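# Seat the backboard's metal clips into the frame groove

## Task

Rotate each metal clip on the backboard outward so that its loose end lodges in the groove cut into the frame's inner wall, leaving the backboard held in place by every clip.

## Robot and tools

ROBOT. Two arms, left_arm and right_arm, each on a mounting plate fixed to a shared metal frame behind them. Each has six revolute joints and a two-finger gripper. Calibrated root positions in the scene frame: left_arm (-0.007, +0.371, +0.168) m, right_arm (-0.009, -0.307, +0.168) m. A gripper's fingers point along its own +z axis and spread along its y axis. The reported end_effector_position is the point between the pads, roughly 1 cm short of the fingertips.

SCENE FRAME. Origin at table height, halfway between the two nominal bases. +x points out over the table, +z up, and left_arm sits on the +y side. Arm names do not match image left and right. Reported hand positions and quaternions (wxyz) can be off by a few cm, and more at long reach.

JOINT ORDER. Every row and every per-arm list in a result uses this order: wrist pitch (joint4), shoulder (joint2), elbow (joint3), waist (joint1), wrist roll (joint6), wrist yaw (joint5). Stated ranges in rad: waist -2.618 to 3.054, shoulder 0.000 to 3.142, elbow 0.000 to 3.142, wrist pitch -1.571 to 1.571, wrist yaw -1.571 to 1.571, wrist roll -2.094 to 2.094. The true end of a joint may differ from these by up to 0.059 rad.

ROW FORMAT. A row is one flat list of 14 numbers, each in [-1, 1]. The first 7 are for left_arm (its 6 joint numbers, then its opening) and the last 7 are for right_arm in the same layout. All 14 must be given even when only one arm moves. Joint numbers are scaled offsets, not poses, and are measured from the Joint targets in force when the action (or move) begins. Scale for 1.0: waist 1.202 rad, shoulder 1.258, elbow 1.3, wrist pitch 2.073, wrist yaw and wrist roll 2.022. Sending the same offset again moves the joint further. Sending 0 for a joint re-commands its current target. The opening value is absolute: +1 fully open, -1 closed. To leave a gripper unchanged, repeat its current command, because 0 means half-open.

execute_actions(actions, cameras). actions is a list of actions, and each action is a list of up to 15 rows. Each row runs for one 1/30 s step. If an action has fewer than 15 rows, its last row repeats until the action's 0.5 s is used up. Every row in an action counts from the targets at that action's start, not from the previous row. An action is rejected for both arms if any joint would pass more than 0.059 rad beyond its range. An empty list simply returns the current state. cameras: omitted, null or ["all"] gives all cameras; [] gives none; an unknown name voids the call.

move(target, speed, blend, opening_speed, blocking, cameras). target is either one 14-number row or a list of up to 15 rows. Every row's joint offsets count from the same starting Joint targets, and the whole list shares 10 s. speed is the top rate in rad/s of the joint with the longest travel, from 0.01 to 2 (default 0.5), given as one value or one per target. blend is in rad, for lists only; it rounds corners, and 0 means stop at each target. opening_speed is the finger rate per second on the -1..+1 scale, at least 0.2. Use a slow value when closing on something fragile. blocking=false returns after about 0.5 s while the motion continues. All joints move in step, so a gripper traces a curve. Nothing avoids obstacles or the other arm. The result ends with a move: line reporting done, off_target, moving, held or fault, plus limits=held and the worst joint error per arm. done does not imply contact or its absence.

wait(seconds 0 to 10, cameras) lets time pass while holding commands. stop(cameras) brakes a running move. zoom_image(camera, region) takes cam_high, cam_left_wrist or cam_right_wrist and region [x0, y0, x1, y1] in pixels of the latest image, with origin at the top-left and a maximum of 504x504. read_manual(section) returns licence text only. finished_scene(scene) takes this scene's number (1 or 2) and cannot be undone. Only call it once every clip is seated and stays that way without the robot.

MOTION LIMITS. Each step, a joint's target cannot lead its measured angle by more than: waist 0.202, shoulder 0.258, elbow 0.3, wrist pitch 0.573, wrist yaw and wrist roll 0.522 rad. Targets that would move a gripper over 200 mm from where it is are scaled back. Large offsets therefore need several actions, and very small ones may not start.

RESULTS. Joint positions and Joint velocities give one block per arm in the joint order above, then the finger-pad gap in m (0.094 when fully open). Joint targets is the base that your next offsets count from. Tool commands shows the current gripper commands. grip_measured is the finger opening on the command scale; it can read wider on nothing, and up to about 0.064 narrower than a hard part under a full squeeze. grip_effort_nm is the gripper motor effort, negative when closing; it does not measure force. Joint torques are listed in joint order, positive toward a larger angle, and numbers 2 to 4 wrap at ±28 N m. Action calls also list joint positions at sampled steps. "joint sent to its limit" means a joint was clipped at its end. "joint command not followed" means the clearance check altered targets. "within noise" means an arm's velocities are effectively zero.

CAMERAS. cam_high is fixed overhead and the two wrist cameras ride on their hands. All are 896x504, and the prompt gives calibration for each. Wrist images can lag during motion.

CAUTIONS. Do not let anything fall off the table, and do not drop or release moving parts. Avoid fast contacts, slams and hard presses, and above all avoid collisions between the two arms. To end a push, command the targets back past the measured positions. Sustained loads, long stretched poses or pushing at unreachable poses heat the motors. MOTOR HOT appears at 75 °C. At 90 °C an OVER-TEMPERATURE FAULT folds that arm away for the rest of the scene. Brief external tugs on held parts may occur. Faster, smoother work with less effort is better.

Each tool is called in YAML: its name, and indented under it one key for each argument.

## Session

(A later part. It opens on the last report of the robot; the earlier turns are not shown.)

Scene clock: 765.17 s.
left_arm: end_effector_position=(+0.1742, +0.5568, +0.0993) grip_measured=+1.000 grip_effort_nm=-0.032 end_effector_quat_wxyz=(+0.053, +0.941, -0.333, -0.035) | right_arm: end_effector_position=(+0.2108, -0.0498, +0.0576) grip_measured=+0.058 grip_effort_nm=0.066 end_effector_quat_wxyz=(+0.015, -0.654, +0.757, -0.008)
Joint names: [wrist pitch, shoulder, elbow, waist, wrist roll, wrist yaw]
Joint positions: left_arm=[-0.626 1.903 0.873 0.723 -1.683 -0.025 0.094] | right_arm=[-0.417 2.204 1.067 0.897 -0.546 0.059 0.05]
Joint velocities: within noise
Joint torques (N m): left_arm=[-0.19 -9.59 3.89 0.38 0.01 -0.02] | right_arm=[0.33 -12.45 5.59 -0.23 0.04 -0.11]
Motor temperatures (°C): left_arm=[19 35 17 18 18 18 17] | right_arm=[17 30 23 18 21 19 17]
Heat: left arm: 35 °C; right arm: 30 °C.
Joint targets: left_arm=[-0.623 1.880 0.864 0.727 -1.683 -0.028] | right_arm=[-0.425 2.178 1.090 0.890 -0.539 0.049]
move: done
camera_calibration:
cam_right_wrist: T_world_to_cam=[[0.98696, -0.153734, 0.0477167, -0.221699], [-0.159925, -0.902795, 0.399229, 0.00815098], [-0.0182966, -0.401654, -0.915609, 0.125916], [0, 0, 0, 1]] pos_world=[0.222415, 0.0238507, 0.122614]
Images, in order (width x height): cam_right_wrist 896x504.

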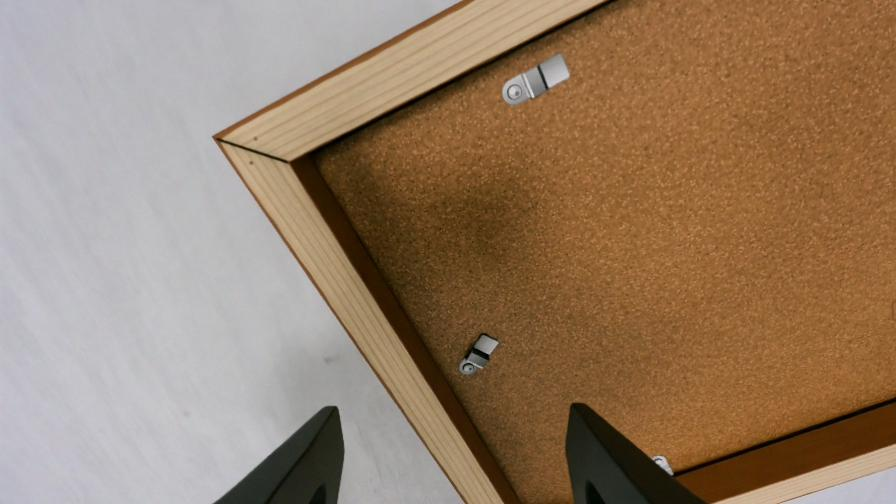

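move:
  target: [0,0,0,0,0,0,1,0.055,0.1248,0,0,0,0,0.06]
  speed: 0.35
  cameras: ["cam_right_wrist"]

Scene clock: 773.30 s.
left_arm: end_effector_position=(+0.1742, +0.5568, +0.0993) grip_measured=+1.000 grip_effort_nm=-0.027 end_effector_quat_wxyz=(+0.053, +0.941, -0.333, -0.035) | right_arm: end_effector_position=(+0.2069, -0.0522, +0.0196) grip_measured=+0.058 grip_effort_nm=0.066 end_effector_quat_wxyz=(+0.004, -0.654, +0.756, -0.010)
Joint names: [wrist pitch, shoulder, elbow, waist, wrist roll, wrist yaw]
Joint positions: left_arm=[-0.626 1.903 0.873 0.723 -1.683 -0.025 0.094] | right_arm=[-0.322 2.328 1.073 0.897 -0.546 0.059 0.05]
Joint velocities: within noise
Joint torques (N m): left_arm=[-0.21 -9.5 3.95 0.39 0.02 -0.02] | right_arm=[0.5 -9.59 4.71 -0.21 0.04 -0.1]
Motor temperatures (°C): left_arm=[19 35 17 18 18 18 17] | right_arm=[17 31 23 18 21 19 17]
Heat: left arm: 35 °C; right arm: 31 °C.
Joint targets: left_arm=[-0.623 1.880 0.864 0.727 -1.683 -0.028] | right_arm=[-0.311 2.335 1.090 0.890 -0.539 0.049]
move: done
camera_calibration:
cam_right_wrist: T_world_to_cam=[[0.987646, -0.152536, 0.0358963, -0.216214], [-0.153518, -0.895901, 0.416885, 0.0192622], [-0.0314304, -0.417245, -0.90825, 0.0918465], [0, 0, 0, 1]] pos_world=[0.219386, 0.0225992, 0.0831508]
Images, in order (width x height): cam_right_wrist 896x504.

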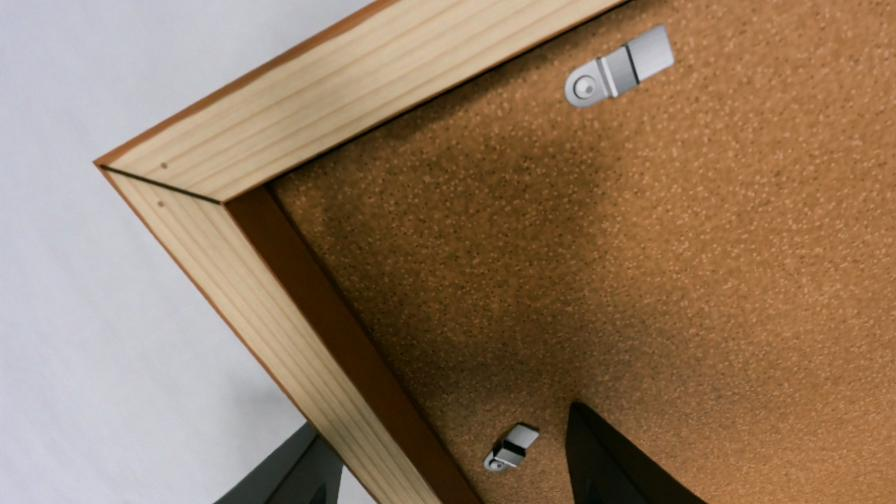

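move:
  target: [0,0,0,0,0,0,1,0,0,0,0,0,0,-0.35]
  opening_speed: 0.6
  cameras: ["cam_right_wrist"]

Scene clock: 780.73 s.
left_arm: end_effector_position=(+0.1742, +0.5568, +0.0993) grip_measured=+1.000 grip_effort_nm=-0.032 end_effector_quat_wxyz=(+0.053, +0.941, -0.333, -0.035) | right_arm: end_effector_position=(+0.2070, -0.0501, +0.0196) grip_measured=-0.347 grip_effort_nm=-0.222 end_effector_quat_wxyz=(+0.007, -0.655, +0.756, -0.006)
Joint names: [wrist pitch, shoulder, elbow, waist, wrist roll, wrist yaw]
Joint positions: left_arm=[-0.626 1.903 0.873 0.723 -1.683 -0.025 0.094] | right_arm=[-0.315 2.328 1.073 0.897 -0.548 0.052 0.031]
Joint velocities: within noise
Joint torques (N m): left_arm=[-0.2 -9.5 3.96 0.51 0.02 -0.03] | right_arm=[0.43 -9.54 4.7 -0.24 0.06 -0.04]
Motor temperatures (°C): left_arm=[19 35 17 18 18 18 17] | right_arm=[17 31 23 18 21 19 17]
Heat: left arm: 35 °C; right arm: 31 °C.
Joint targets: left_arm=[-0.623 1.880 0.864 0.727 -1.683 -0.028] | right_arm=[-0.311 2.335 1.090 0.890 -0.539 0.049]
move: done
camera_calibration:
cam_right_wrist: T_world_to_cam=[[0.988051, -0.150438, 0.0335185, -0.215968], [-0.150923, -0.900244, 0.408391, 0.0205756], [-0.0312626, -0.40857, -0.912192, 0.0931944], [0, 0, 0, 1]] pos_world=[0.219406, 0.0241097, 0.0838472]
Images, in order (width x height): cam_right_wrist 896x504.

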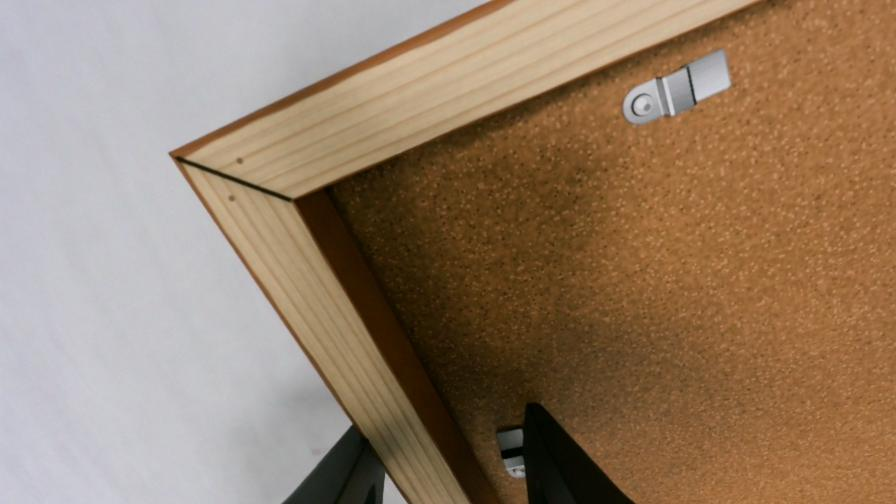

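move:
  target:
    - [0,0,0,0,0,0,1,0,0,0,0,0,0,0.1]
    - [0,0,0,0,0,0,1,-0.0034,-0.0636,-0.0492,-0.004,-0.1958,0,0.1]
    - [0,0,0,0,0,0,1,0.0116,-0.008,-0.0492,-0.004,-0.1958,0,0.1]
  speed: 0.5
  opening_speed: 1.5
  cameras: ["cam_right_wrist"]

Scene clock: 802.67 s.
left_arm: end_effector_position=(+0.1742, +0.5568, +0.0993) grip_measured=+1.000 grip_effort_nm=-0.027 end_effector_quat_wxyz=(+0.053, +0.941, -0.333, -0.035) | right_arm: end_effector_position=(+0.2031, -0.0564, +0.0193) grip_measured=+0.098 grip_effort_nm=0.056 end_effector_quat_wxyz=(-0.005, +0.784, -0.620, +0.007)
Joint names: [wrist pitch, shoulder, elbow, waist, wrist roll, wrist yaw]
Joint positions: left_arm=[-0.626 1.903 0.873 0.723 -1.683 -0.025 0.094] | right_arm=[-0.295 2.313 1.038 0.893 -0.927 0.051 0.052]
Joint velocities: within noise
Joint torques (N m): left_arm=[-0.2 -9.62 3.81 0.36 0.02 -0.05] | right_arm=[0.47 -9.02 2.48 -0.31 -0.11 -0.03]
Motor temperatures (°C): left_arm=[19 36 17 18 18 18 17] | right_arm=[17 31 23 18 21 19 17]
Heat: left arm: 36 °C; right arm: 31 °C.
Joint targets: left_arm=[-0.623 1.880 0.864 0.727 -1.683 -0.028] | right_arm=[-0.287 2.325 1.026 0.885 -0.935 0.049]
move: done
camera_calibration:
cam_right_wrist: T_world_to_cam=[[0.974402, 0.222459, 0.0324528, -0.189182], [0.189449, -0.890242, 0.41422, -0.0542255], [0.121038, -0.397468, -0.909598, 0.0598406], [0, 0, 0, 1]] pos_world=[0.187369, 0.0175961, 0.0830317]
Images, in order (width x height): cam_right_wrist 896x504.

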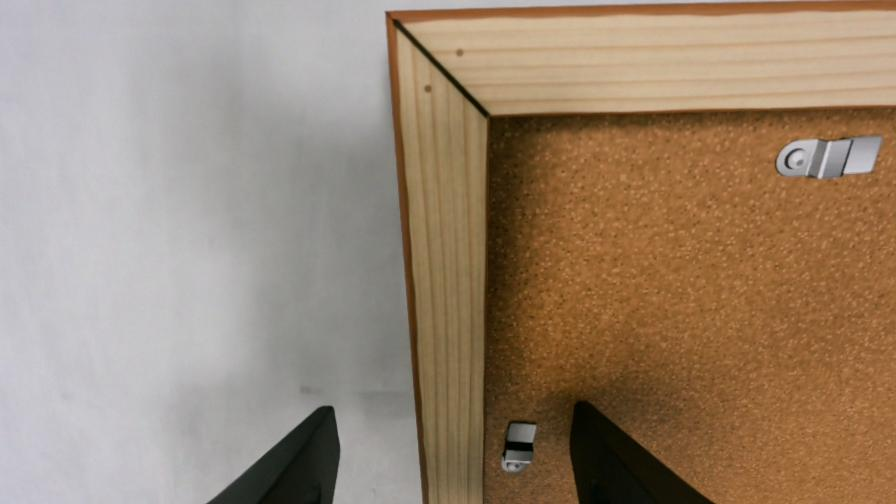

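move:
  target: [0,0,0,0,0,0,1,0,0,0,0,0.01,0,-0.72]
  opening_speed: 0.6
  cameras: ["cam_right_wrist"]

Scene clock: 810.43 s.
left_arm: end_effector_position=(+0.1742, +0.5568, +0.0993) grip_measured=+1.000 grip_effort_nm=-0.027 end_effector_quat_wxyz=(+0.053, +0.941, -0.333, -0.035) | right_arm: end_effector_position=(+0.2035, -0.0566, +0.0192) grip_measured=-0.717 grip_effort_nm=-0.193 end_effector_quat_wxyz=(-0.006, +0.782, -0.624, +0.005)
Joint names: [wrist pitch, shoulder, elbow, waist, wrist roll, wrist yaw]
Joint positions: left_arm=[-0.626 1.903 0.873 0.723 -1.683 -0.025 0.094] | right_arm=[-0.294 2.313 1.038 0.89 -0.922 0.047 0.013]
Joint velocities: within noise
Joint torques (N m): left_arm=[-0.19 -9.48 3.93 0.34 0.02 0] | right_arm=[0.47 -8.99 2.54 0.03 0.04 0.01]
Motor temperatures (°C): left_arm=[19 36 17 18 18 18 17] | right_arm=[17 30 23 18 21 19 17]
Heat: left arm: 36 °C; right arm: 30 °C.
Joint targets: left_arm=[-0.623 1.880 0.864 0.727 -1.683 -0.028] | right_arm=[-0.287 2.325 1.026 0.885 -0.915 0.049]
move: done
camera_calibration:
cam_right_wrist: T_world_to_cam=[[0.976393, 0.213822, 0.0306182, -0.190436], [0.182697, -0.893125, 0.411035, -0.0531582], [0.115234, -0.395738, -0.911105, 0.0609873], [0, 0, 0, 1]] pos_world=[0.188625, 0.0173775, 0.0832466]
Images, in order (width x height): cam_right_wrist 896x504.

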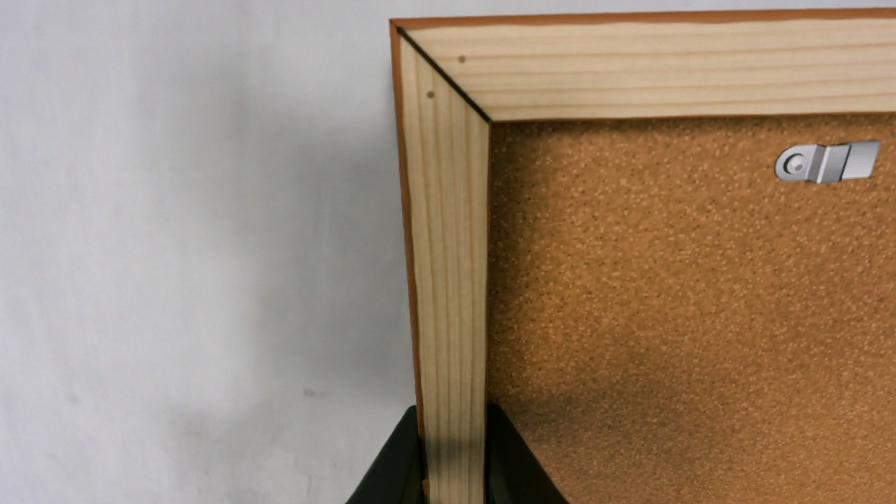

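move:
  target:
    - [0,0,0,0,0,0,1,0,0,0,0,0,0,-0.35]
    - [0,0,0,0,0,0,1,-0.0574,-0.127,0,0,0,0,-0.35]
    - [0,0,0,0,0,0,1,-0.2069,0.1002,0.4315,0.0532,0.7873,0,-0.06]
  speed: [0.5,0.5,1.0]
  opening_speed: 1.5
  cameras: ["cam_right_wrist"]

Scene clock: 833.77 s.
left_arm: end_effector_position=(+0.1742, +0.5568, +0.0993) grip_measured=+1.000 grip_effort_nm=-0.027 end_effector_quat_wxyz=(+0.053, +0.941, -0.333, -0.035) | right_arm: end_effector_position=(+0.2477, +0.0267, +0.0643) grip_measured=-0.062 grip_effort_nm=0.056 end_effector_quat_wxyz=(+0.003, -0.127, +0.992, -0.004)
Joint names: [wrist pitch, shoulder, elbow, waist, wrist roll, wrist yaw]
Joint positions: left_arm=[-0.626 1.903 0.873 0.723 -1.683 -0.025 0.094] | right_arm=[-0.707 2.437 1.559 0.94 0.67 0.047 0.044]
Joint velocities: within noise
Joint torques (N m): left_arm=[-0.21 -9.69 3.86 0.31 0 0] | right_arm=[0.27 -11.34 6.65 1.39 0.04 0]
Motor temperatures (°C): left_arm=[19 36 17 18 18 18 17] | right_arm=[17 29 23 18 21 19 17]
Heat: left arm: 36 °C; right arm: 29 °C.
Joint targets: left_arm=[-0.623 1.880 0.864 0.727 -1.683 -0.028] | right_arm=[-0.716 2.451 1.587 0.949 0.677 0.049]
move: done
camera_calibration:
cam_right_wrist: T_world_to_cam=[[0.242841, -0.969774, 0.0238186, -0.0390637], [-0.888232, -0.212418, 0.407336, 0.24196], [-0.389964, -0.120074, -0.912968, 0.247848], [0, 0, 0, 1]] pos_world=[0.321055, 0.043274, 0.128648]
Images, in order (width x height): cam_right_wrist 896x504.

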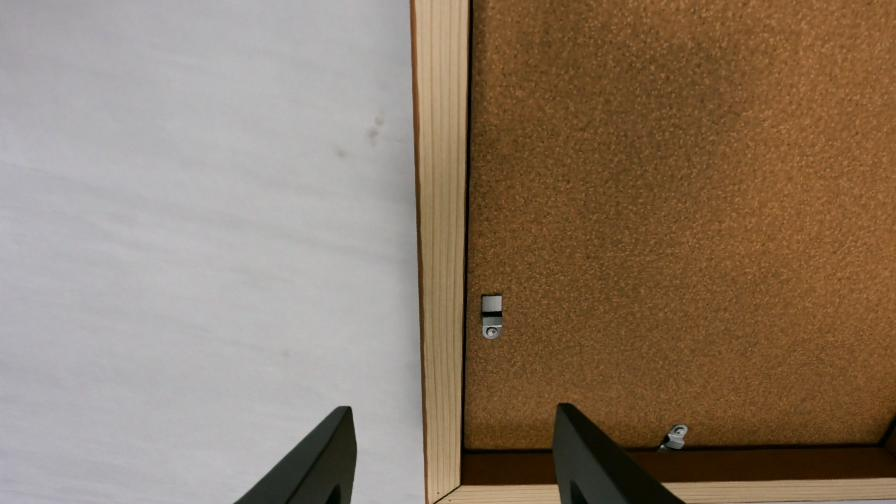

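move:
  target: [0,0,0,0,0,0,1,0.0564,0.1065,0.0215,-0.0208,-0.0114,0,-0.06]
  speed: 0.35
  cameras: ["cam_right_wrist"]

Scene clock: 877.83 s.
left_arm: end_effector_position=(+0.1742, +0.5568, +0.0993) grip_measured=+1.000 grip_effort_nm=-0.027 end_effector_quat_wxyz=(+0.053, +0.941, -0.333, -0.035) | right_arm: end_effector_position=(+0.2519, +0.0305, +0.0209) grip_measured=-0.062 grip_effort_nm=0.061 end_effector_quat_wxyz=(+0.001, -0.127, +0.992, -0.005)
Joint names: [wrist pitch, shoulder, elbow, waist, wrist roll, wrist yaw]
Joint positions: left_arm=[-0.626 1.903 0.873 0.723 -1.683 -0.025 0.094] | right_arm=[-0.624 2.562 1.597 0.934 0.663 0.046 0.044]
Joint velocities: within noise
Joint torques (N m): left_arm=[-0.21 -9.5 3.88 0.35 0.02 -0.03] | right_arm=[0.61 -10.92 5.7 -0.35 -0.13 0.02]
Motor temperatures (°C): left_arm=[19 36 17 18 18 18 17] | right_arm=[17 30 24 18 21 19 17]
Heat: left arm: 36 °C; right arm: 30 °C.
Joint targets: left_arm=[-0.623 1.880 0.864 0.727 -1.683 -0.028] | right_arm=[-0.599 2.585 1.615 0.924 0.654 0.049]
move: done
camera_calibration:
cam_right_wrist: T_world_to_cam=[[0.243407, -0.969582, 0.0257718, -0.0355588], [-0.88704, -0.211781, 0.410255, 0.263763], [-0.392318, -0.12272, -0.911607, 0.210963], [0, 0, 0, 1]] pos_world=[0.325388, 0.047272, 0.085022]
Images, in order (width x height): cam_right_wrist 896x504.

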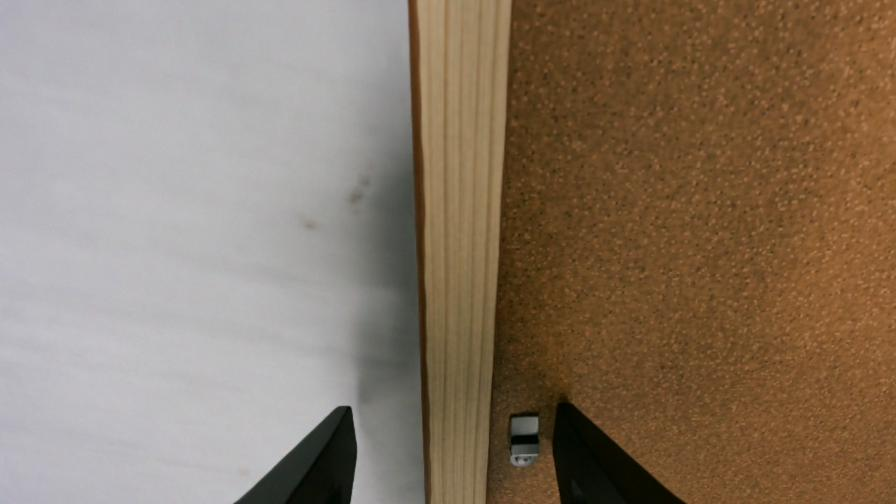

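move:
  target:
    - [0,0,0,0,0,0,1,0,0,0,0,0,0,-0.83]
    - [0,0,0,0,0,0,1,0,0,0,0,0,0,-0.3]
  opening_speed: 0.6
  cameras: ["cam_right_wrist"]

Scene clock: 884.97 s.
left_arm: end_effector_position=(+0.1742, +0.5568, +0.0993) grip_measured=+1.000 grip_effort_nm=-0.032 end_effector_quat_wxyz=(+0.053, +0.941, -0.333, -0.035) | right_arm: end_effector_position=(+0.2565, +0.0341, +0.0212) grip_measured=-0.302 grip_effort_nm=0.081 end_effector_quat_wxyz=(+0.006, -0.125, +0.992, +0.006)
Joint names: [wrist pitch, shoulder, elbow, waist, wrist roll, wrist yaw]
Joint positions: left_arm=[-0.626 1.903 0.873 0.723 -1.683 -0.025 0.094] | right_arm=[-0.603 2.562 1.599 0.927 0.659 0.039 0.033]
Joint velocities: within noise
Joint torques (N m): left_arm=[-0.15 -9.5 3.96 0.34 0.02 -0.01] | right_arm=[0.43 -10.95 5.64 0.32 -0.1 0.09]
Motor temperatures (°C): left_arm=[19 36 17 18 18 18 17] | right_arm=[17 31 23 18 21 19 17]
Heat: left arm: 36 °C; right arm: 31 °C.
Joint targets: left_arm=[-0.623 1.880 0.864 0.727 -1.683 -0.028] | right_arm=[-0.599 2.585 1.615 0.924 0.654 0.049]
move: done
camera_calibration:
cam_right_wrist: T_world_to_cam=[[0.2403, -0.970679, 0.00619008, -0.0319016], [-0.890638, -0.21794, 0.399081, 0.269913], [-0.38603, -0.101412, -0.916895, 0.211181], [0, 0, 0, 1]] pos_world=[0.329583, 0.049275, 0.0861106]
Images, in order (width x height): cam_right_wrist 896x504.

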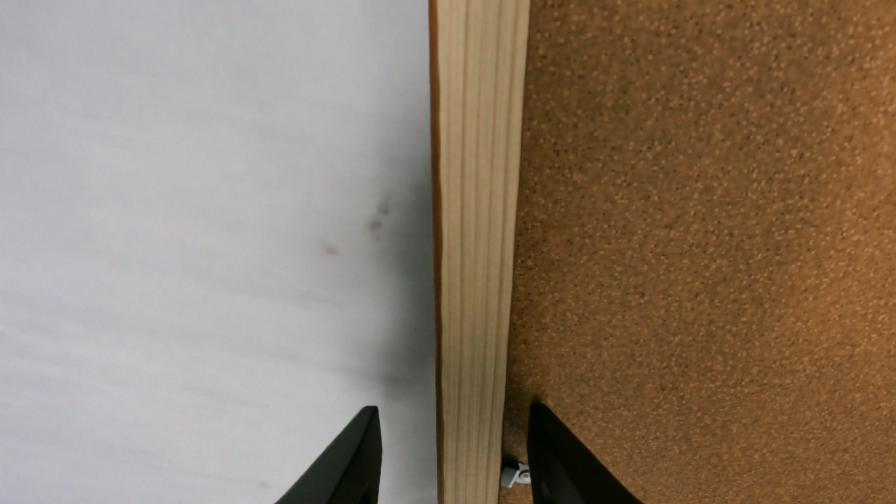

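move:
  target:
    - [0,0,0,0,0,0,1,-0.0545,-0.135,0,0,0,0,-0.3]
    - [0,0,0,0,0,0,1,-0.2277,0.1737,0.5254,-0.0998,-0.0569,0,0.08]
  speed: [0.5,1.0]
  opening_speed: 1.5
  cameras: ["cam_right_wrist"]

Scene clock: 898.90 s.
left_arm: end_effector_position=(+0.1742, +0.5568, +0.0993) grip_measured=+1.000 grip_effort_nm=-0.027 end_effector_quat_wxyz=(+0.053, +0.941, -0.333, -0.035) | right_arm: end_effector_position=(+0.3493, +0.0506, +0.0620) grip_measured=+0.078 grip_effort_nm=0.061 end_effector_quat_wxyz=(-0.004, -0.121, +0.993, -0.002)
Joint names: [wrist pitch, shoulder, elbow, waist, wrist roll, wrist yaw]
Joint positions: left_arm=[-0.626 1.903 0.873 0.723 -1.683 -0.025 0.094] | right_arm=[-1.062 2.79 2.266 0.805 0.546 0.039 0.051]
Joint velocities: within noise
Joint torques (N m): left_arm=[-0.2 -9.58 3.96 0.4 0.02 0.03] | right_arm=[0.25 -14.01 7.72 0.53 -0.1 0.1]
Motor temperatures (°C): left_arm=[19 36 17 18 18 18 17] | right_arm=[17 32 23 18 21 19 17]
Heat: left arm: 36 °C; right arm: 32 °C.
Joint targets: left_arm=[-0.623 1.880 0.864 0.727 -1.683 -0.028] | right_arm=[-1.071 2.804 2.298 0.804 0.539 0.049]
move: done
camera_calibration:
cam_right_wrist: T_world_to_cam=[[0.232137, -0.972476, 0.0200734, -0.0363604], [-0.885404, -0.202719, 0.418287, 0.336007], [-0.402705, -0.114873, -0.908093, 0.29207], [0, 0, 0, 1]] pos_world=[0.423561, 0.0663064, 0.125409]
Images, in order (width x height): cam_right_wrist 896x504.

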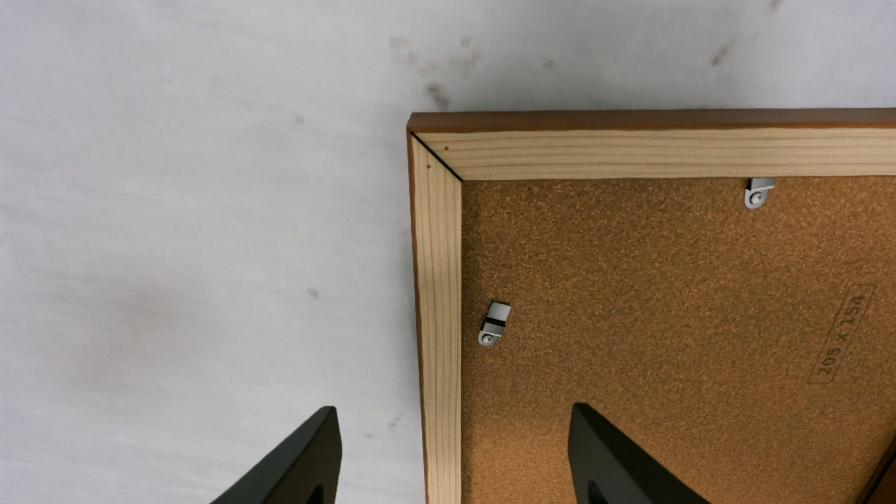

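move:
  target: [0,0,0,0,0,0,1,0.0492,0.0843,0.0115,0.005,0,0,0.1]
  speed: 0.35
  cameras: ["cam_right_wrist"]

Scene clock: 910.83 s.
left_arm: end_effector_position=(+0.1742, +0.5568, +0.0993) grip_measured=+1.000 grip_effort_nm=-0.032 end_effector_quat_wxyz=(+0.053, +0.941, -0.333, -0.035) | right_arm: end_effector_position=(+0.3506, +0.0565, +0.0232) grip_measured=+0.098 grip_effort_nm=0.061 end_effector_quat_wxyz=(+0.001, -0.123, +0.992, +0.001)
Joint names: [wrist pitch, shoulder, elbow, waist, wrist roll, wrist yaw]
Joint positions: left_arm=[-0.626 1.903 0.873 0.723 -1.683 -0.025 0.094] | right_arm=[-0.986 2.882 2.292 0.809 0.545 0.039 0.052]
Joint velocities: within noise
Joint torques (N m): left_arm=[-0.18 -9.52 3.78 0.12 0.02 -0.03] | right_arm=[0.54 -12.88 6.72 0.77 -0.1 0.08]
Motor temperatures (°C): left_arm=[19 36 17 18 18 18 17] | right_arm=[17 32 24 18 21 19 17]
Heat: left arm: 36 °C; right arm: 32 °C.
Joint targets: left_arm=[-0.623 1.880 0.864 0.727 -1.683 -0.028] | right_arm=[-0.969 2.910 2.313 0.810 0.539 0.049]
move: done
camera_calibration:
cam_right_wrist: T_world_to_cam=[[0.236393, -0.971549, 0.0145321, -0.0315417], [-0.887848, -0.209903, 0.409471, 0.356111], [-0.39477, -0.109698, -0.912208, 0.255132], [0, 0, 0, 1]] pos_world=[0.424347, 0.0720918, 0.0873745]
Images, in order (width x height): cam_right_wrist 896x504.

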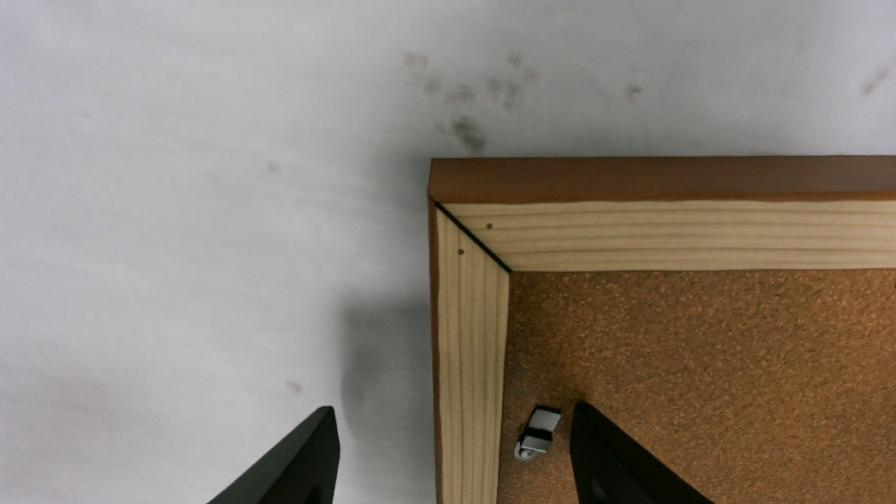

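move:
  target:
    - [0,0,0,0,0,0,1,-0.004,0.014,0.0125,-0.0125,0,0,0.1]
    - [0,0,0,0,0,0,1,-0.004,0.014,0.0125,-0.0125,0,0,-0.83]
    - [0,0,0,0,0,0,1,-0.004,0.014,0.0125,-0.0125,0,0,-0.3]
  speed: 0.3
  opening_speed: 0.6
  cameras: ["cam_right_wrist"]

Scene clock: 921.80 s.
left_arm: end_effector_position=(+0.1742, +0.5568, +0.0993) grip_measured=+1.000 grip_effort_nm=-0.027 end_effector_quat_wxyz=(+0.053, +0.941, -0.333, -0.035) | right_arm: end_effector_position=(+0.3577, +0.0561, +0.0230) grip_measured=-0.302 grip_effort_nm=0.071 end_effector_quat_wxyz=(+0.006, -0.119, +0.993, +0.005)
Joint names: [wrist pitch, shoulder, elbow, waist, wrist roll, wrist yaw]
Joint positions: left_arm=[-0.626 1.903 0.873 0.723 -1.683 -0.025 0.094] | right_arm=[-0.981 2.891 2.31 0.798 0.542 0.039 0.033]
Joint velocities: within noise
Joint torques (N m): left_arm=[-0.19 -9.57 3.86 0.51 0.02 -0.02] | right_arm=[0.43 -12.12 6.63 0.36 -0.06 0.1]
Motor temperatures (°C): left_arm=[19 36 17 18 18 18 17] | right_arm=[17 32 24 18 21 19 17]
Heat: left arm: 36 °C; right arm: 32 °C.
Joint targets: left_arm=[-0.623 1.880 0.864 0.727 -1.683 -0.028] | right_arm=[-0.977 2.927 2.329 0.795 0.539 0.049]
move: off_target (right_arm); target 2's new numbers were sent with right_arm's shoulder 0.037 rad from that target; target 3's new numbers were sent with right_arm's shoulder 0.037 rad from that target; right_arm: the shoulder is farthest, 0.037 rad from its target
camera_calibration:
cam_right_wrist: T_world_to_cam=[[0.228724, -0.973462, 0.00750767, -0.0305735], [-0.893258, -0.206801, 0.399153, 0.364402], [-0.387008, -0.0980022, -0.916854, 0.254336], [0, 0, 0, 1]] pos_world=[0.430928, 0.0705221, 0.0879662]
Images, in order (width x height): cam_right_wrist 896x504.

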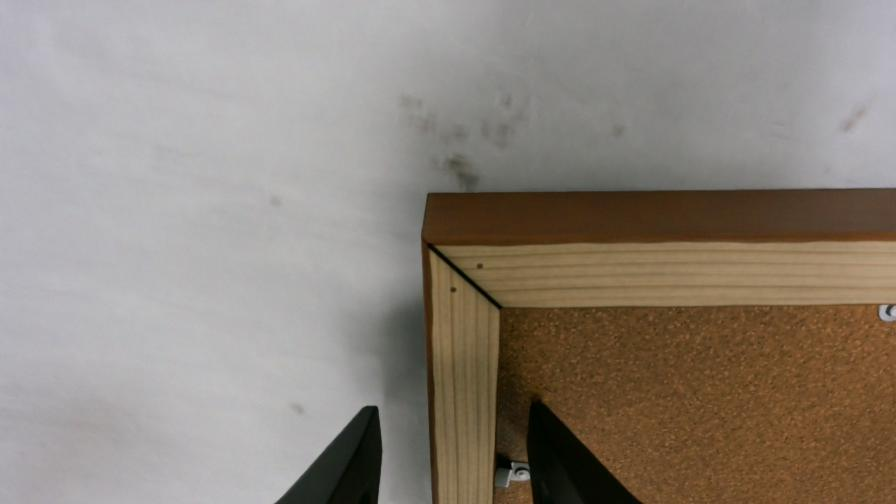

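move:
  target:
    - [0,0,0,0,0,0,1,-0.0593,-0.1526,0,0,0,0,-0.3]
    - [0,0,0,0,0,0,1,0.0897,-0.3712,-0.4662,-0.2646,-0.1602,0,-0.15]
  speed: [0.5,1.0]
  opening_speed: 1.5
  cameras: ["cam_right_wrist"]

Scene clock: 941.97 s.
left_arm: end_effector_position=(+0.1742, +0.5568, +0.0993) grip_measured=+1.000 grip_effort_nm=-0.027 end_effector_quat_wxyz=(+0.053, +0.941, -0.333, -0.035) | right_arm: end_effector_position=(+0.3970, -0.1125, +0.0675) grip_measured=-0.152 grip_effort_nm=0.061 end_effector_quat_wxyz=(+0.000, -0.116, +0.993, -0.002)
Joint names: [wrist pitch, shoulder, elbow, waist, wrist roll, wrist yaw]
Joint positions: left_arm=[-0.626 1.903 0.873 0.723 -1.683 -0.025 0.094] | right_arm=[-0.803 2.5 1.737 0.471 0.222 0.044 0.04]
Joint velocities: within noise
Joint torques (N m): left_arm=[-0.21 -9.51 3.85 0.43 0 -0.03] | right_arm=[0.47 -17.2 3.96 1.18 -0.11 0.03]
Motor temperatures (°C): left_arm=[19 36 17 18 18 18 17] | right_arm=[17 32 23 18 21 19 17]
Heat: left arm: 36 °C; right arm: 32 °C.
Joint targets: left_arm=[-0.623 1.880 0.864 0.727 -1.683 -0.028] | right_arm=[-0.792 2.460 1.723 0.477 0.215 0.049]
move: off_target (right_arm); target 2's new numbers were sent with right_arm's shoulder 0.040 rad from that target; right_arm: the shoulder is farthest, 0.040 rad from its target
camera_calibration:
cam_right_wrist: T_world_to_cam=[[0.221426, -0.97496, 0.0205961, -0.202228], [-0.890728, -0.193609, 0.411242, 0.346528], [-0.396957, -0.109405, -0.911293, 0.296054], [0, 0, 0, 1]] pos_world=[0.470961, -0.0976835, 0.13145]
Images, in order (width x height): cam_right_wrist 896x504.

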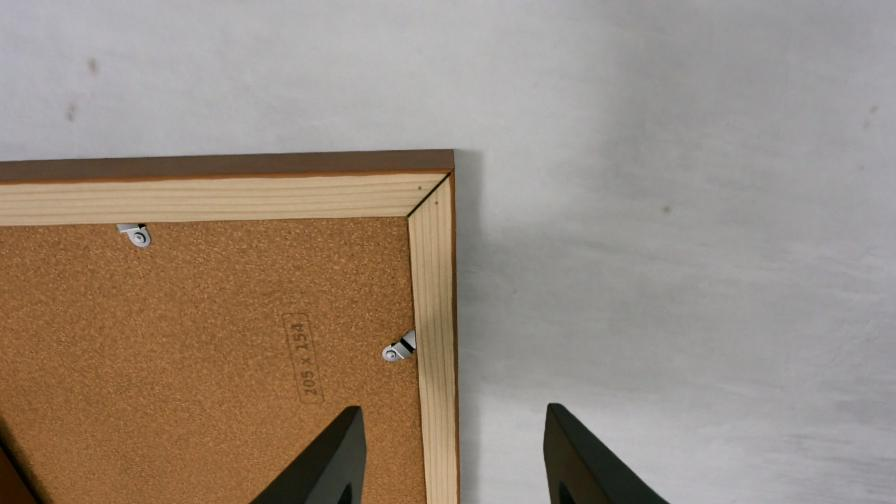

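move:
  target: [0,0,0,0,0,0,1,0.0535,0.1335,-0.0092,0.0108,-0.0074,0,-0.15]
  speed: 0.35
  cameras: ["cam_right_wrist"]

Scene clock: 958.27 s.
left_arm: end_effector_position=(+0.1742, +0.5568, +0.0993) grip_measured=+1.000 grip_effort_nm=-0.027 end_effector_quat_wxyz=(+0.053, +0.941, -0.333, -0.035) | right_arm: end_effector_position=(+0.3945, -0.1081, +0.0218) grip_measured=-0.152 grip_effort_nm=0.061 end_effector_quat_wxyz=(+0.001, -0.126, +0.992, -0.002)
Joint names: [wrist pitch, shoulder, elbow, waist, wrist roll, wrist yaw]
Joint positions: left_arm=[-0.626 1.903 0.873 0.723 -1.683 -0.025 0.094] | right_arm=[-0.688 2.601 1.726 0.478 0.208 0.044 0.04]
Joint velocities: within noise
Joint torques (N m): left_arm=[-0.23 -9.52 3.92 0.47 0.03 -0.02] | right_arm=[0.45 -11.14 3.62 1.72 -0.11 0.04]
Motor temperatures (°C): left_arm=[19 36 17 18 18 18 17] | right_arm=[17 36 23 18 21 19 17]
Heat: left arm: 36 °C; right arm: 36 °C.
Joint targets: left_arm=[-0.623 1.880 0.864 0.727 -1.683 -0.028] | right_arm=[-0.681 2.628 1.711 0.490 0.200 0.049]
move: done
camera_calibration:
cam_right_wrist: T_world_to_cam=[[0.242804, -0.969869, 0.0200021, -0.204282], [-0.887157, -0.213661, 0.409026, 0.360424], [-0.392428, -0.117058, -0.912304, 0.251369], [0, 0, 0, 1]] pos_world=[0.467997, -0.0916933, 0.0859876]
Images, in order (width x height): cam_right_wrist 896x504.

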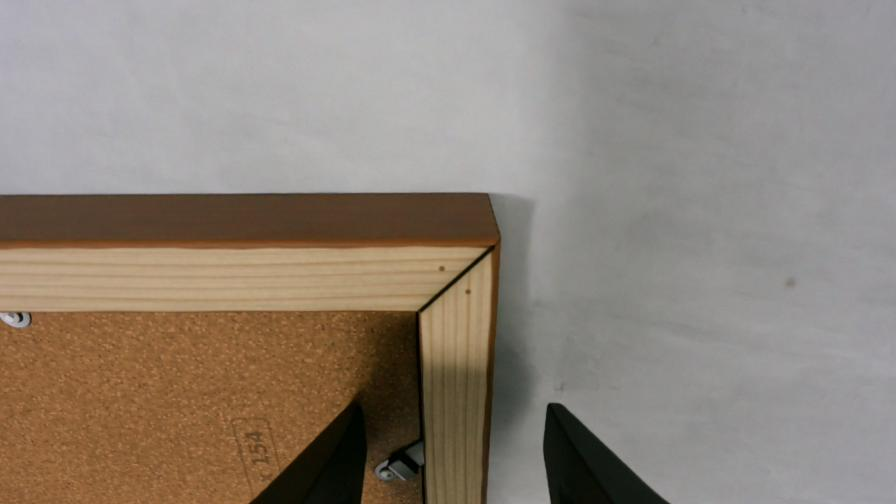

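move:
  target:
    - [0,0,0,0,0,0,1,0.005,-0.004,-0.0135,0,0,0,-0.15]
    - [0,0,0,0,0,0,1,0.005,-0.004,-0.0135,0,0,0,-0.84]
    - [0,0,0,0,0,0,1,0.005,-0.004,-0.0135,0,0,0,-0.35]
  speed: 0.3
  opening_speed: 0.6
  cameras: ["cam_right_wrist"]

Scene clock: 967.17 s.
left_arm: end_effector_position=(+0.1742, +0.5568, +0.0993) grip_measured=+1.000 grip_effort_nm=-0.022 end_effector_quat_wxyz=(+0.053, +0.941, -0.333, -0.035) | right_arm: end_effector_position=(+0.3951, -0.1122, +0.0210) grip_measured=-0.353 grip_effort_nm=0.095 end_effector_quat_wxyz=(+0.007, -0.131, +0.991, -0.022)
Joint names: [wrist pitch, shoulder, elbow, waist, wrist roll, wrist yaw]
Joint positions: left_arm=[-0.626 1.903 0.873 0.723 -1.683 -0.025 0.094] | right_arm=[-0.685 2.601 1.72 0.486 0.207 0.086 0.03]
Joint velocities: within noise
Joint torques (N m): left_arm=[-0.17 -9.42 3.95 0.38 0.01 -0.01] | right_arm=[0.51 -11.59 2.78 0.94 -0.11 -0.38]
Motor temperatures (°C): left_arm=[19 36 17 18 18 18 17] | right_arm=[17 35 23 18 21 19 17]
Heat: left arm: 36 °C; right arm: 35 °C.
Joint targets: left_arm=[-0.623 1.880 0.864 0.727 -1.683 -0.028] | right_arm=[-0.670 2.623 1.694 0.490 0.200 0.049]
move: off_target (right_arm); right_arm: the wrist yaw is farthest, 0.037 rad from its target
camera_calibration:
cam_right_wrist: T_world_to_cam=[[0.25031, -0.966244, 0.060971, -0.211814], [-0.892213, -0.205764, 0.402017, 0.363405], [-0.375901, -0.155028, -0.9136, 0.239583], [0, 0, 0, 1]] pos_world=[0.467313, -0.0927461, 0.0857024]
Images, in order (width x height): cam_right_wrist 896x504.

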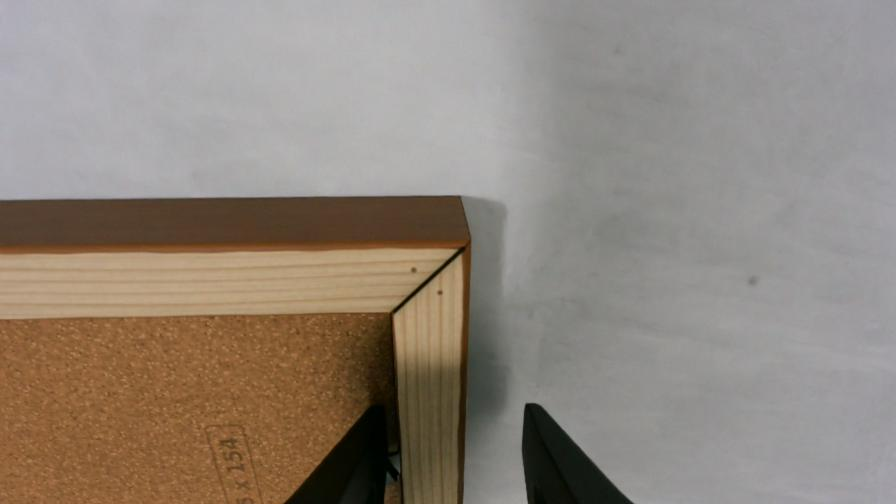

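move:
  target:
    - [0,0,0,0,0,0,1,0,0,0,0,0,0,-0.1]
    - [0,0,0,0,0,0,1,-0.0545,-0.14,0,0,0,0,-0.1]
  opening_speed: 1.2
  cameras: ["cam_right_wrist"]

Scene clock: 971.73 s.
left_arm: end_effector_position=(+0.1742, +0.5568, +0.0993) grip_measured=+1.000 grip_effort_nm=-0.027 end_effector_quat_wxyz=(+0.053, +0.941, -0.333, -0.035) | right_arm: end_effector_position=(+0.3954, -0.1098, +0.0741) grip_measured=-0.102 grip_effort_nm=0.061 end_effector_quat_wxyz=(+0.014, -0.130, +0.991, -0.005)
Joint names: [wrist pitch, shoulder, elbow, waist, wrist roll, wrist yaw]
Joint positions: left_arm=[-0.626 1.903 0.873 0.723 -1.683 -0.025 0.094] | right_arm=[-0.775 2.465 1.698 0.484 0.206 0.058 0.042]
Joint velocities: within noise
Joint torques (N m): left_arm=[-0.16 -9.66 3.79 0.49 -0.02 -0.02] | right_arm=[0.33 -14.86 4.66 1.18 -0.1 -0.1]
Motor temperatures (°C): left_arm=[19 36 17 18 18 18 17] | right_arm=[17 35 23 18 21 19 17]
Heat: left arm: 36 °C; right arm: 35 °C.
Joint targets: left_arm=[-0.623 1.880 0.864 0.727 -1.683 -0.028] | right_arm=[-0.783 2.447 1.693 0.490 0.200 0.049]
move: done
camera_calibration:
cam_right_wrist: T_world_to_cam=[[0.248246, -0.968267, 0.0288626, -0.209847], [-0.89579, -0.21812, 0.387279, 0.343974], [-0.368694, -0.121995, -0.921511, 0.290001], [0, 0, 0, 1]] pos_world=[0.467143, -0.0927822, 0.140082]
Images, in order (width x height): cam_right_wrist 896x504.

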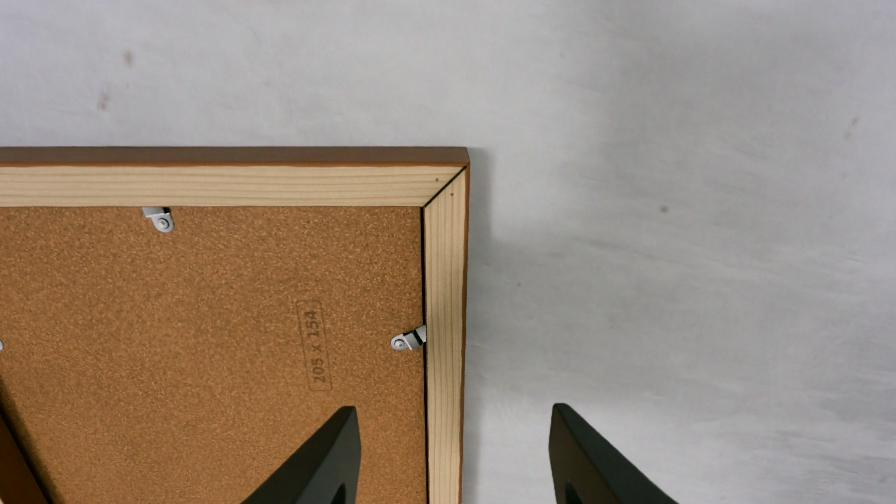

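zoom_image:
  camera: "cam_right_wrist"
  region: [370, 310, 450, 370]

zoom_image:
  camera: "cam_right_wrist"
  region: [120, 190, 200, 250]

Scaled by 6.300.

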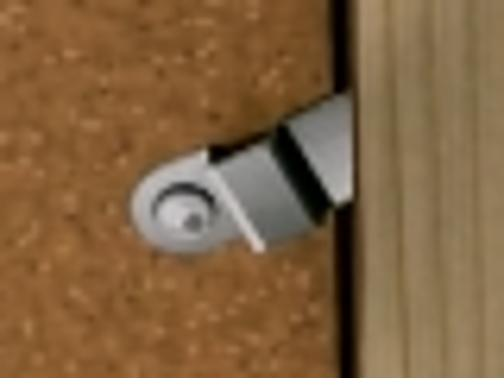

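Scaled by 6.300.

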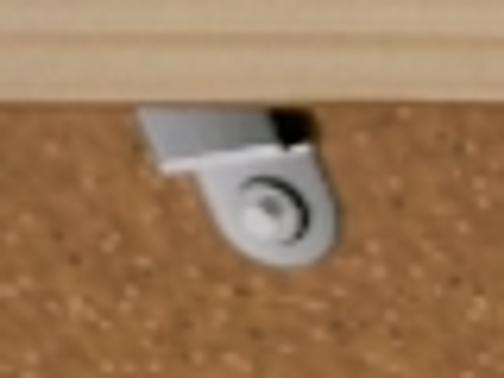

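move:
  target: [0,0,0,0,0,0,1,-0.014,0.02,0.0092,0.0483,0.8101,0,-0.45]
  speed: 1.2
  cameras: ["cam_right_wrist"]

Scene clock: 1019.50 s.
left_arm: end_effector_position=(+0.1742, +0.5568, +0.0993) grip_measured=+1.000 grip_effort_nm=-0.027 end_effector_quat_wxyz=(+0.053, +0.941, -0.333, -0.035) | right_arm: end_effector_position=(+0.3788, -0.0896, +0.0750) grip_measured=-0.448 grip_effort_nm=-0.154 end_effector_quat_wxyz=(+0.007, +0.608, +0.794, -0.001)
Joint names: [wrist pitch, shoulder, elbow, waist, wrist roll, wrist yaw]
Joint positions: left_arm=[-0.626 1.903 0.873 0.723 -1.683 -0.025 0.094] | right_arm=[-0.797 2.465 1.698 0.539 1.83 0.053 0.026]
Joint velocities: within noise
Joint torques (N m): left_arm=[-0.2 -9.55 3.95 0.34 -0.02 -0.05] | right_arm=[0.22 -12.49 5.41 1.42 0.05 -0.03]
Motor temperatures (°C): left_arm=[19 36 17 18 18 18 17] | right_arm=[17 34 23 18 21 19 17]
Heat: left arm: 36 °C; right arm: 34 °C.
Joint targets: left_arm=[-0.623 1.880 0.864 0.727 -1.683 -0.028] | right_arm=[-0.812 2.472 1.705 0.548 1.838 0.049]
move: done
camera_calibration:
cam_right_wrist: T_world_to_cam=[[-0.967814, -0.251471, 0.00989198, 0.340113], [-0.226599, 0.887845, 0.40048, 0.177798], [-0.109492, 0.385349, -0.916252, 0.234065], [0, 0, 0, 1]] pos_world=[0.395083, -0.162526, 0.139894]
Images, in order (width x height): cam_right_wrist 896x504.

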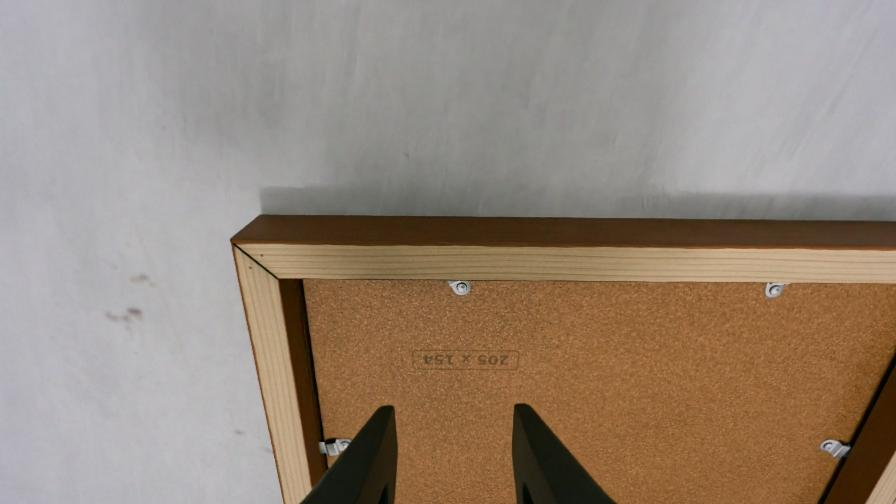

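zoom_image:
  camera: "cam_right_wrist"
  region: [430, 260, 510, 320]

zoom_image:
  camera: "cam_right_wrist"
  region: [740, 260, 820, 320]

zoom_image:
  camera: "cam_right_wrist"
  region: [300, 415, 380, 475]

zoom_image:
  camera: "cam_right_wrist"
  region: [800, 415, 880, 475]

Scaled by 6.300.

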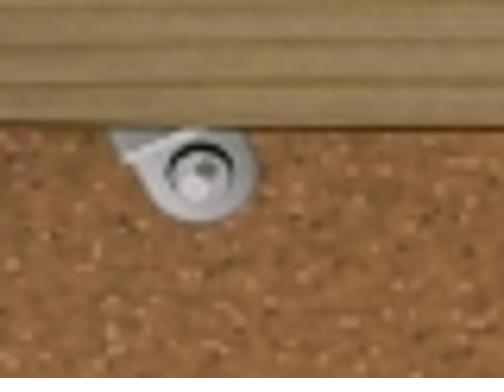

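Scaled by 6.300.

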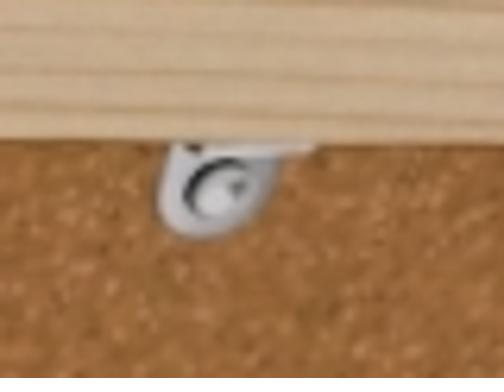

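Scaled by 6.300.

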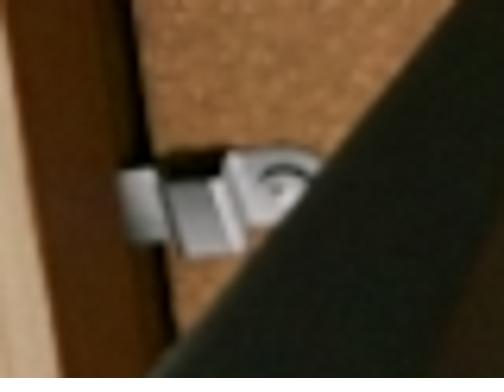

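Scaled by 6.300.

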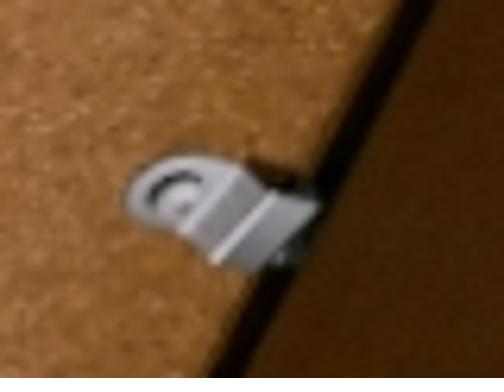

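move:
  target: [0,0,0,0,0,0,1,0.0685,0.1089,0,0.005,0.003,0,-0.45]
  speed: 0.35
  cameras: ["cam_right_wrist"]

Scene clock: 1049.30 s.
left_arm: end_effector_position=(+0.1742, +0.5568, +0.0993) grip_measured=+1.000 grip_effort_nm=-0.027 end_effector_quat_wxyz=(+0.053, +0.941, -0.333, -0.035) | right_arm: end_effector_position=(+0.3761, -0.0846, +0.0221) grip_measured=-0.448 grip_effort_nm=-0.149 end_effector_quat_wxyz=(+0.005, +0.608, +0.794, -0.003)
Joint names: [wrist pitch, shoulder, elbow, waist, wrist roll, wrist yaw]
Joint positions: left_arm=[-0.626 1.903 0.873 0.723 -1.683 -0.025 0.094] | right_arm=[-0.679 2.591 1.699 0.547 1.838 0.051 0.026]
Joint velocities: within noise
Joint torques (N m): left_arm=[-0.2 -9.59 3.81 0.38 0.02 -0.03] | right_arm=[0.46 -11.77 4.98 1.28 0.05 -0.03]
Motor temperatures (°C): left_arm=[19 36 17 18 18 18 17] | right_arm=[17 33 23 18 21 19 17]
Heat: left arm: 36 °C; right arm: 33 °C.
Joint targets: left_arm=[-0.623 1.880 0.864 0.727 -1.683 -0.028] | right_arm=[-0.670 2.609 1.706 0.554 1.844 0.049]
move: done
camera_calibration:
cam_right_wrist: T_world_to_cam=[[-0.967687, -0.251673, 0.0155554, 0.339083], [-0.224557, 0.888201, 0.400841, 0.193186], [-0.114697, 0.384396, -0.916015, 0.185255], [0, 0, 0, 1]] pos_world=[0.392756, -0.157462, 0.0869852]
Images, in order (width x height): cam_right_wrist 896x504.

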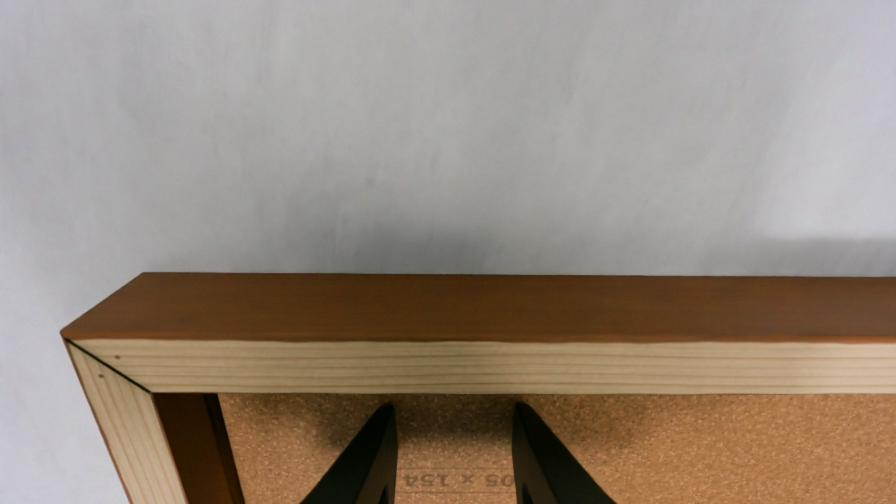

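move:
  target:
    - [0,0,0,0,0,0,1,0,0.004,-0.0254,-0.0275,-0.014,0,-0.45]
    - [0,0,0,0,0,0,1,0,0.02,-0.0254,-0.0275,-0.014,0,-0.94]
    - [0,0,0,0,0,0,1,0,0.02,-0.0254,-0.0275,-0.014,0,-0.98]
  speed: 0.2
  opening_speed: 0.5
  cameras: ["cam_right_wrist"]

Scene clock: 1063.03 s.
left_arm: end_effector_position=(+0.1742, +0.5568, +0.0993) grip_measured=+1.000 grip_effort_nm=-0.027 end_effector_quat_wxyz=(+0.053, +0.941, -0.333, -0.035) | right_arm: end_effector_position=(+0.3803, -0.0868, +0.0209) grip_measured=-0.978 grip_effort_nm=-0.168 end_effector_quat_wxyz=(-0.001, +0.608, +0.794, +0.005)
Joint names: [wrist pitch, shoulder, elbow, waist, wrist roll, wrist yaw]
Joint positions: left_arm=[-0.626 1.903 0.873 0.723 -1.683 -0.025 0.094] | right_arm=[-0.662 2.591 1.695 0.531 1.822 0.034 0.001]
Joint velocities: within noise
Joint torques (N m): left_arm=[-0.18 -9.52 3.86 0.42 0.02 -0.01] | right_arm=[0.3 -9.57 2.93 -0.34 -0.1 0.12]
Motor temperatures (°C): left_arm=[19 36 17 18 18 18 17] | right_arm=[17 34 23 18 21 19 17]
Heat: left arm: 36 °C; right arm: 34 °C.
Joint targets: left_arm=[-0.623 1.880 0.864 0.727 -1.683 -0.028] | right_arm=[-0.670 2.634 1.672 0.521 1.816 0.049]
move: off_target (right_arm); target 2's new numbers were sent with right_arm's shoulder 0.043 rad from that target; target 3's new numbers were sent with right_arm's shoulder 0.043 rad from that target; right_arm: the shoulder is farthest, 0.043 rad from its target
camera_calibration:
cam_right_wrist: T_world_to_cam=[[-0.967829, -0.25148, 0.00800644, 0.342829], [-0.225201, 0.880005, 0.418181, 0.195758], [-0.11221, 0.402925, -0.908329, 0.185995], [0, 0, 0, 1]] pos_world=[0.396755, -0.160995, 0.0843371]
Images, in order (width x height): cam_right_wrist 896x504.

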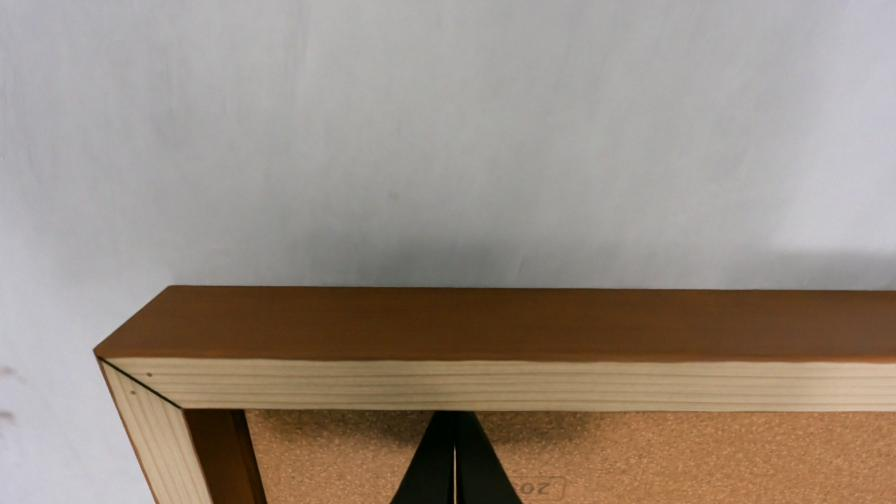

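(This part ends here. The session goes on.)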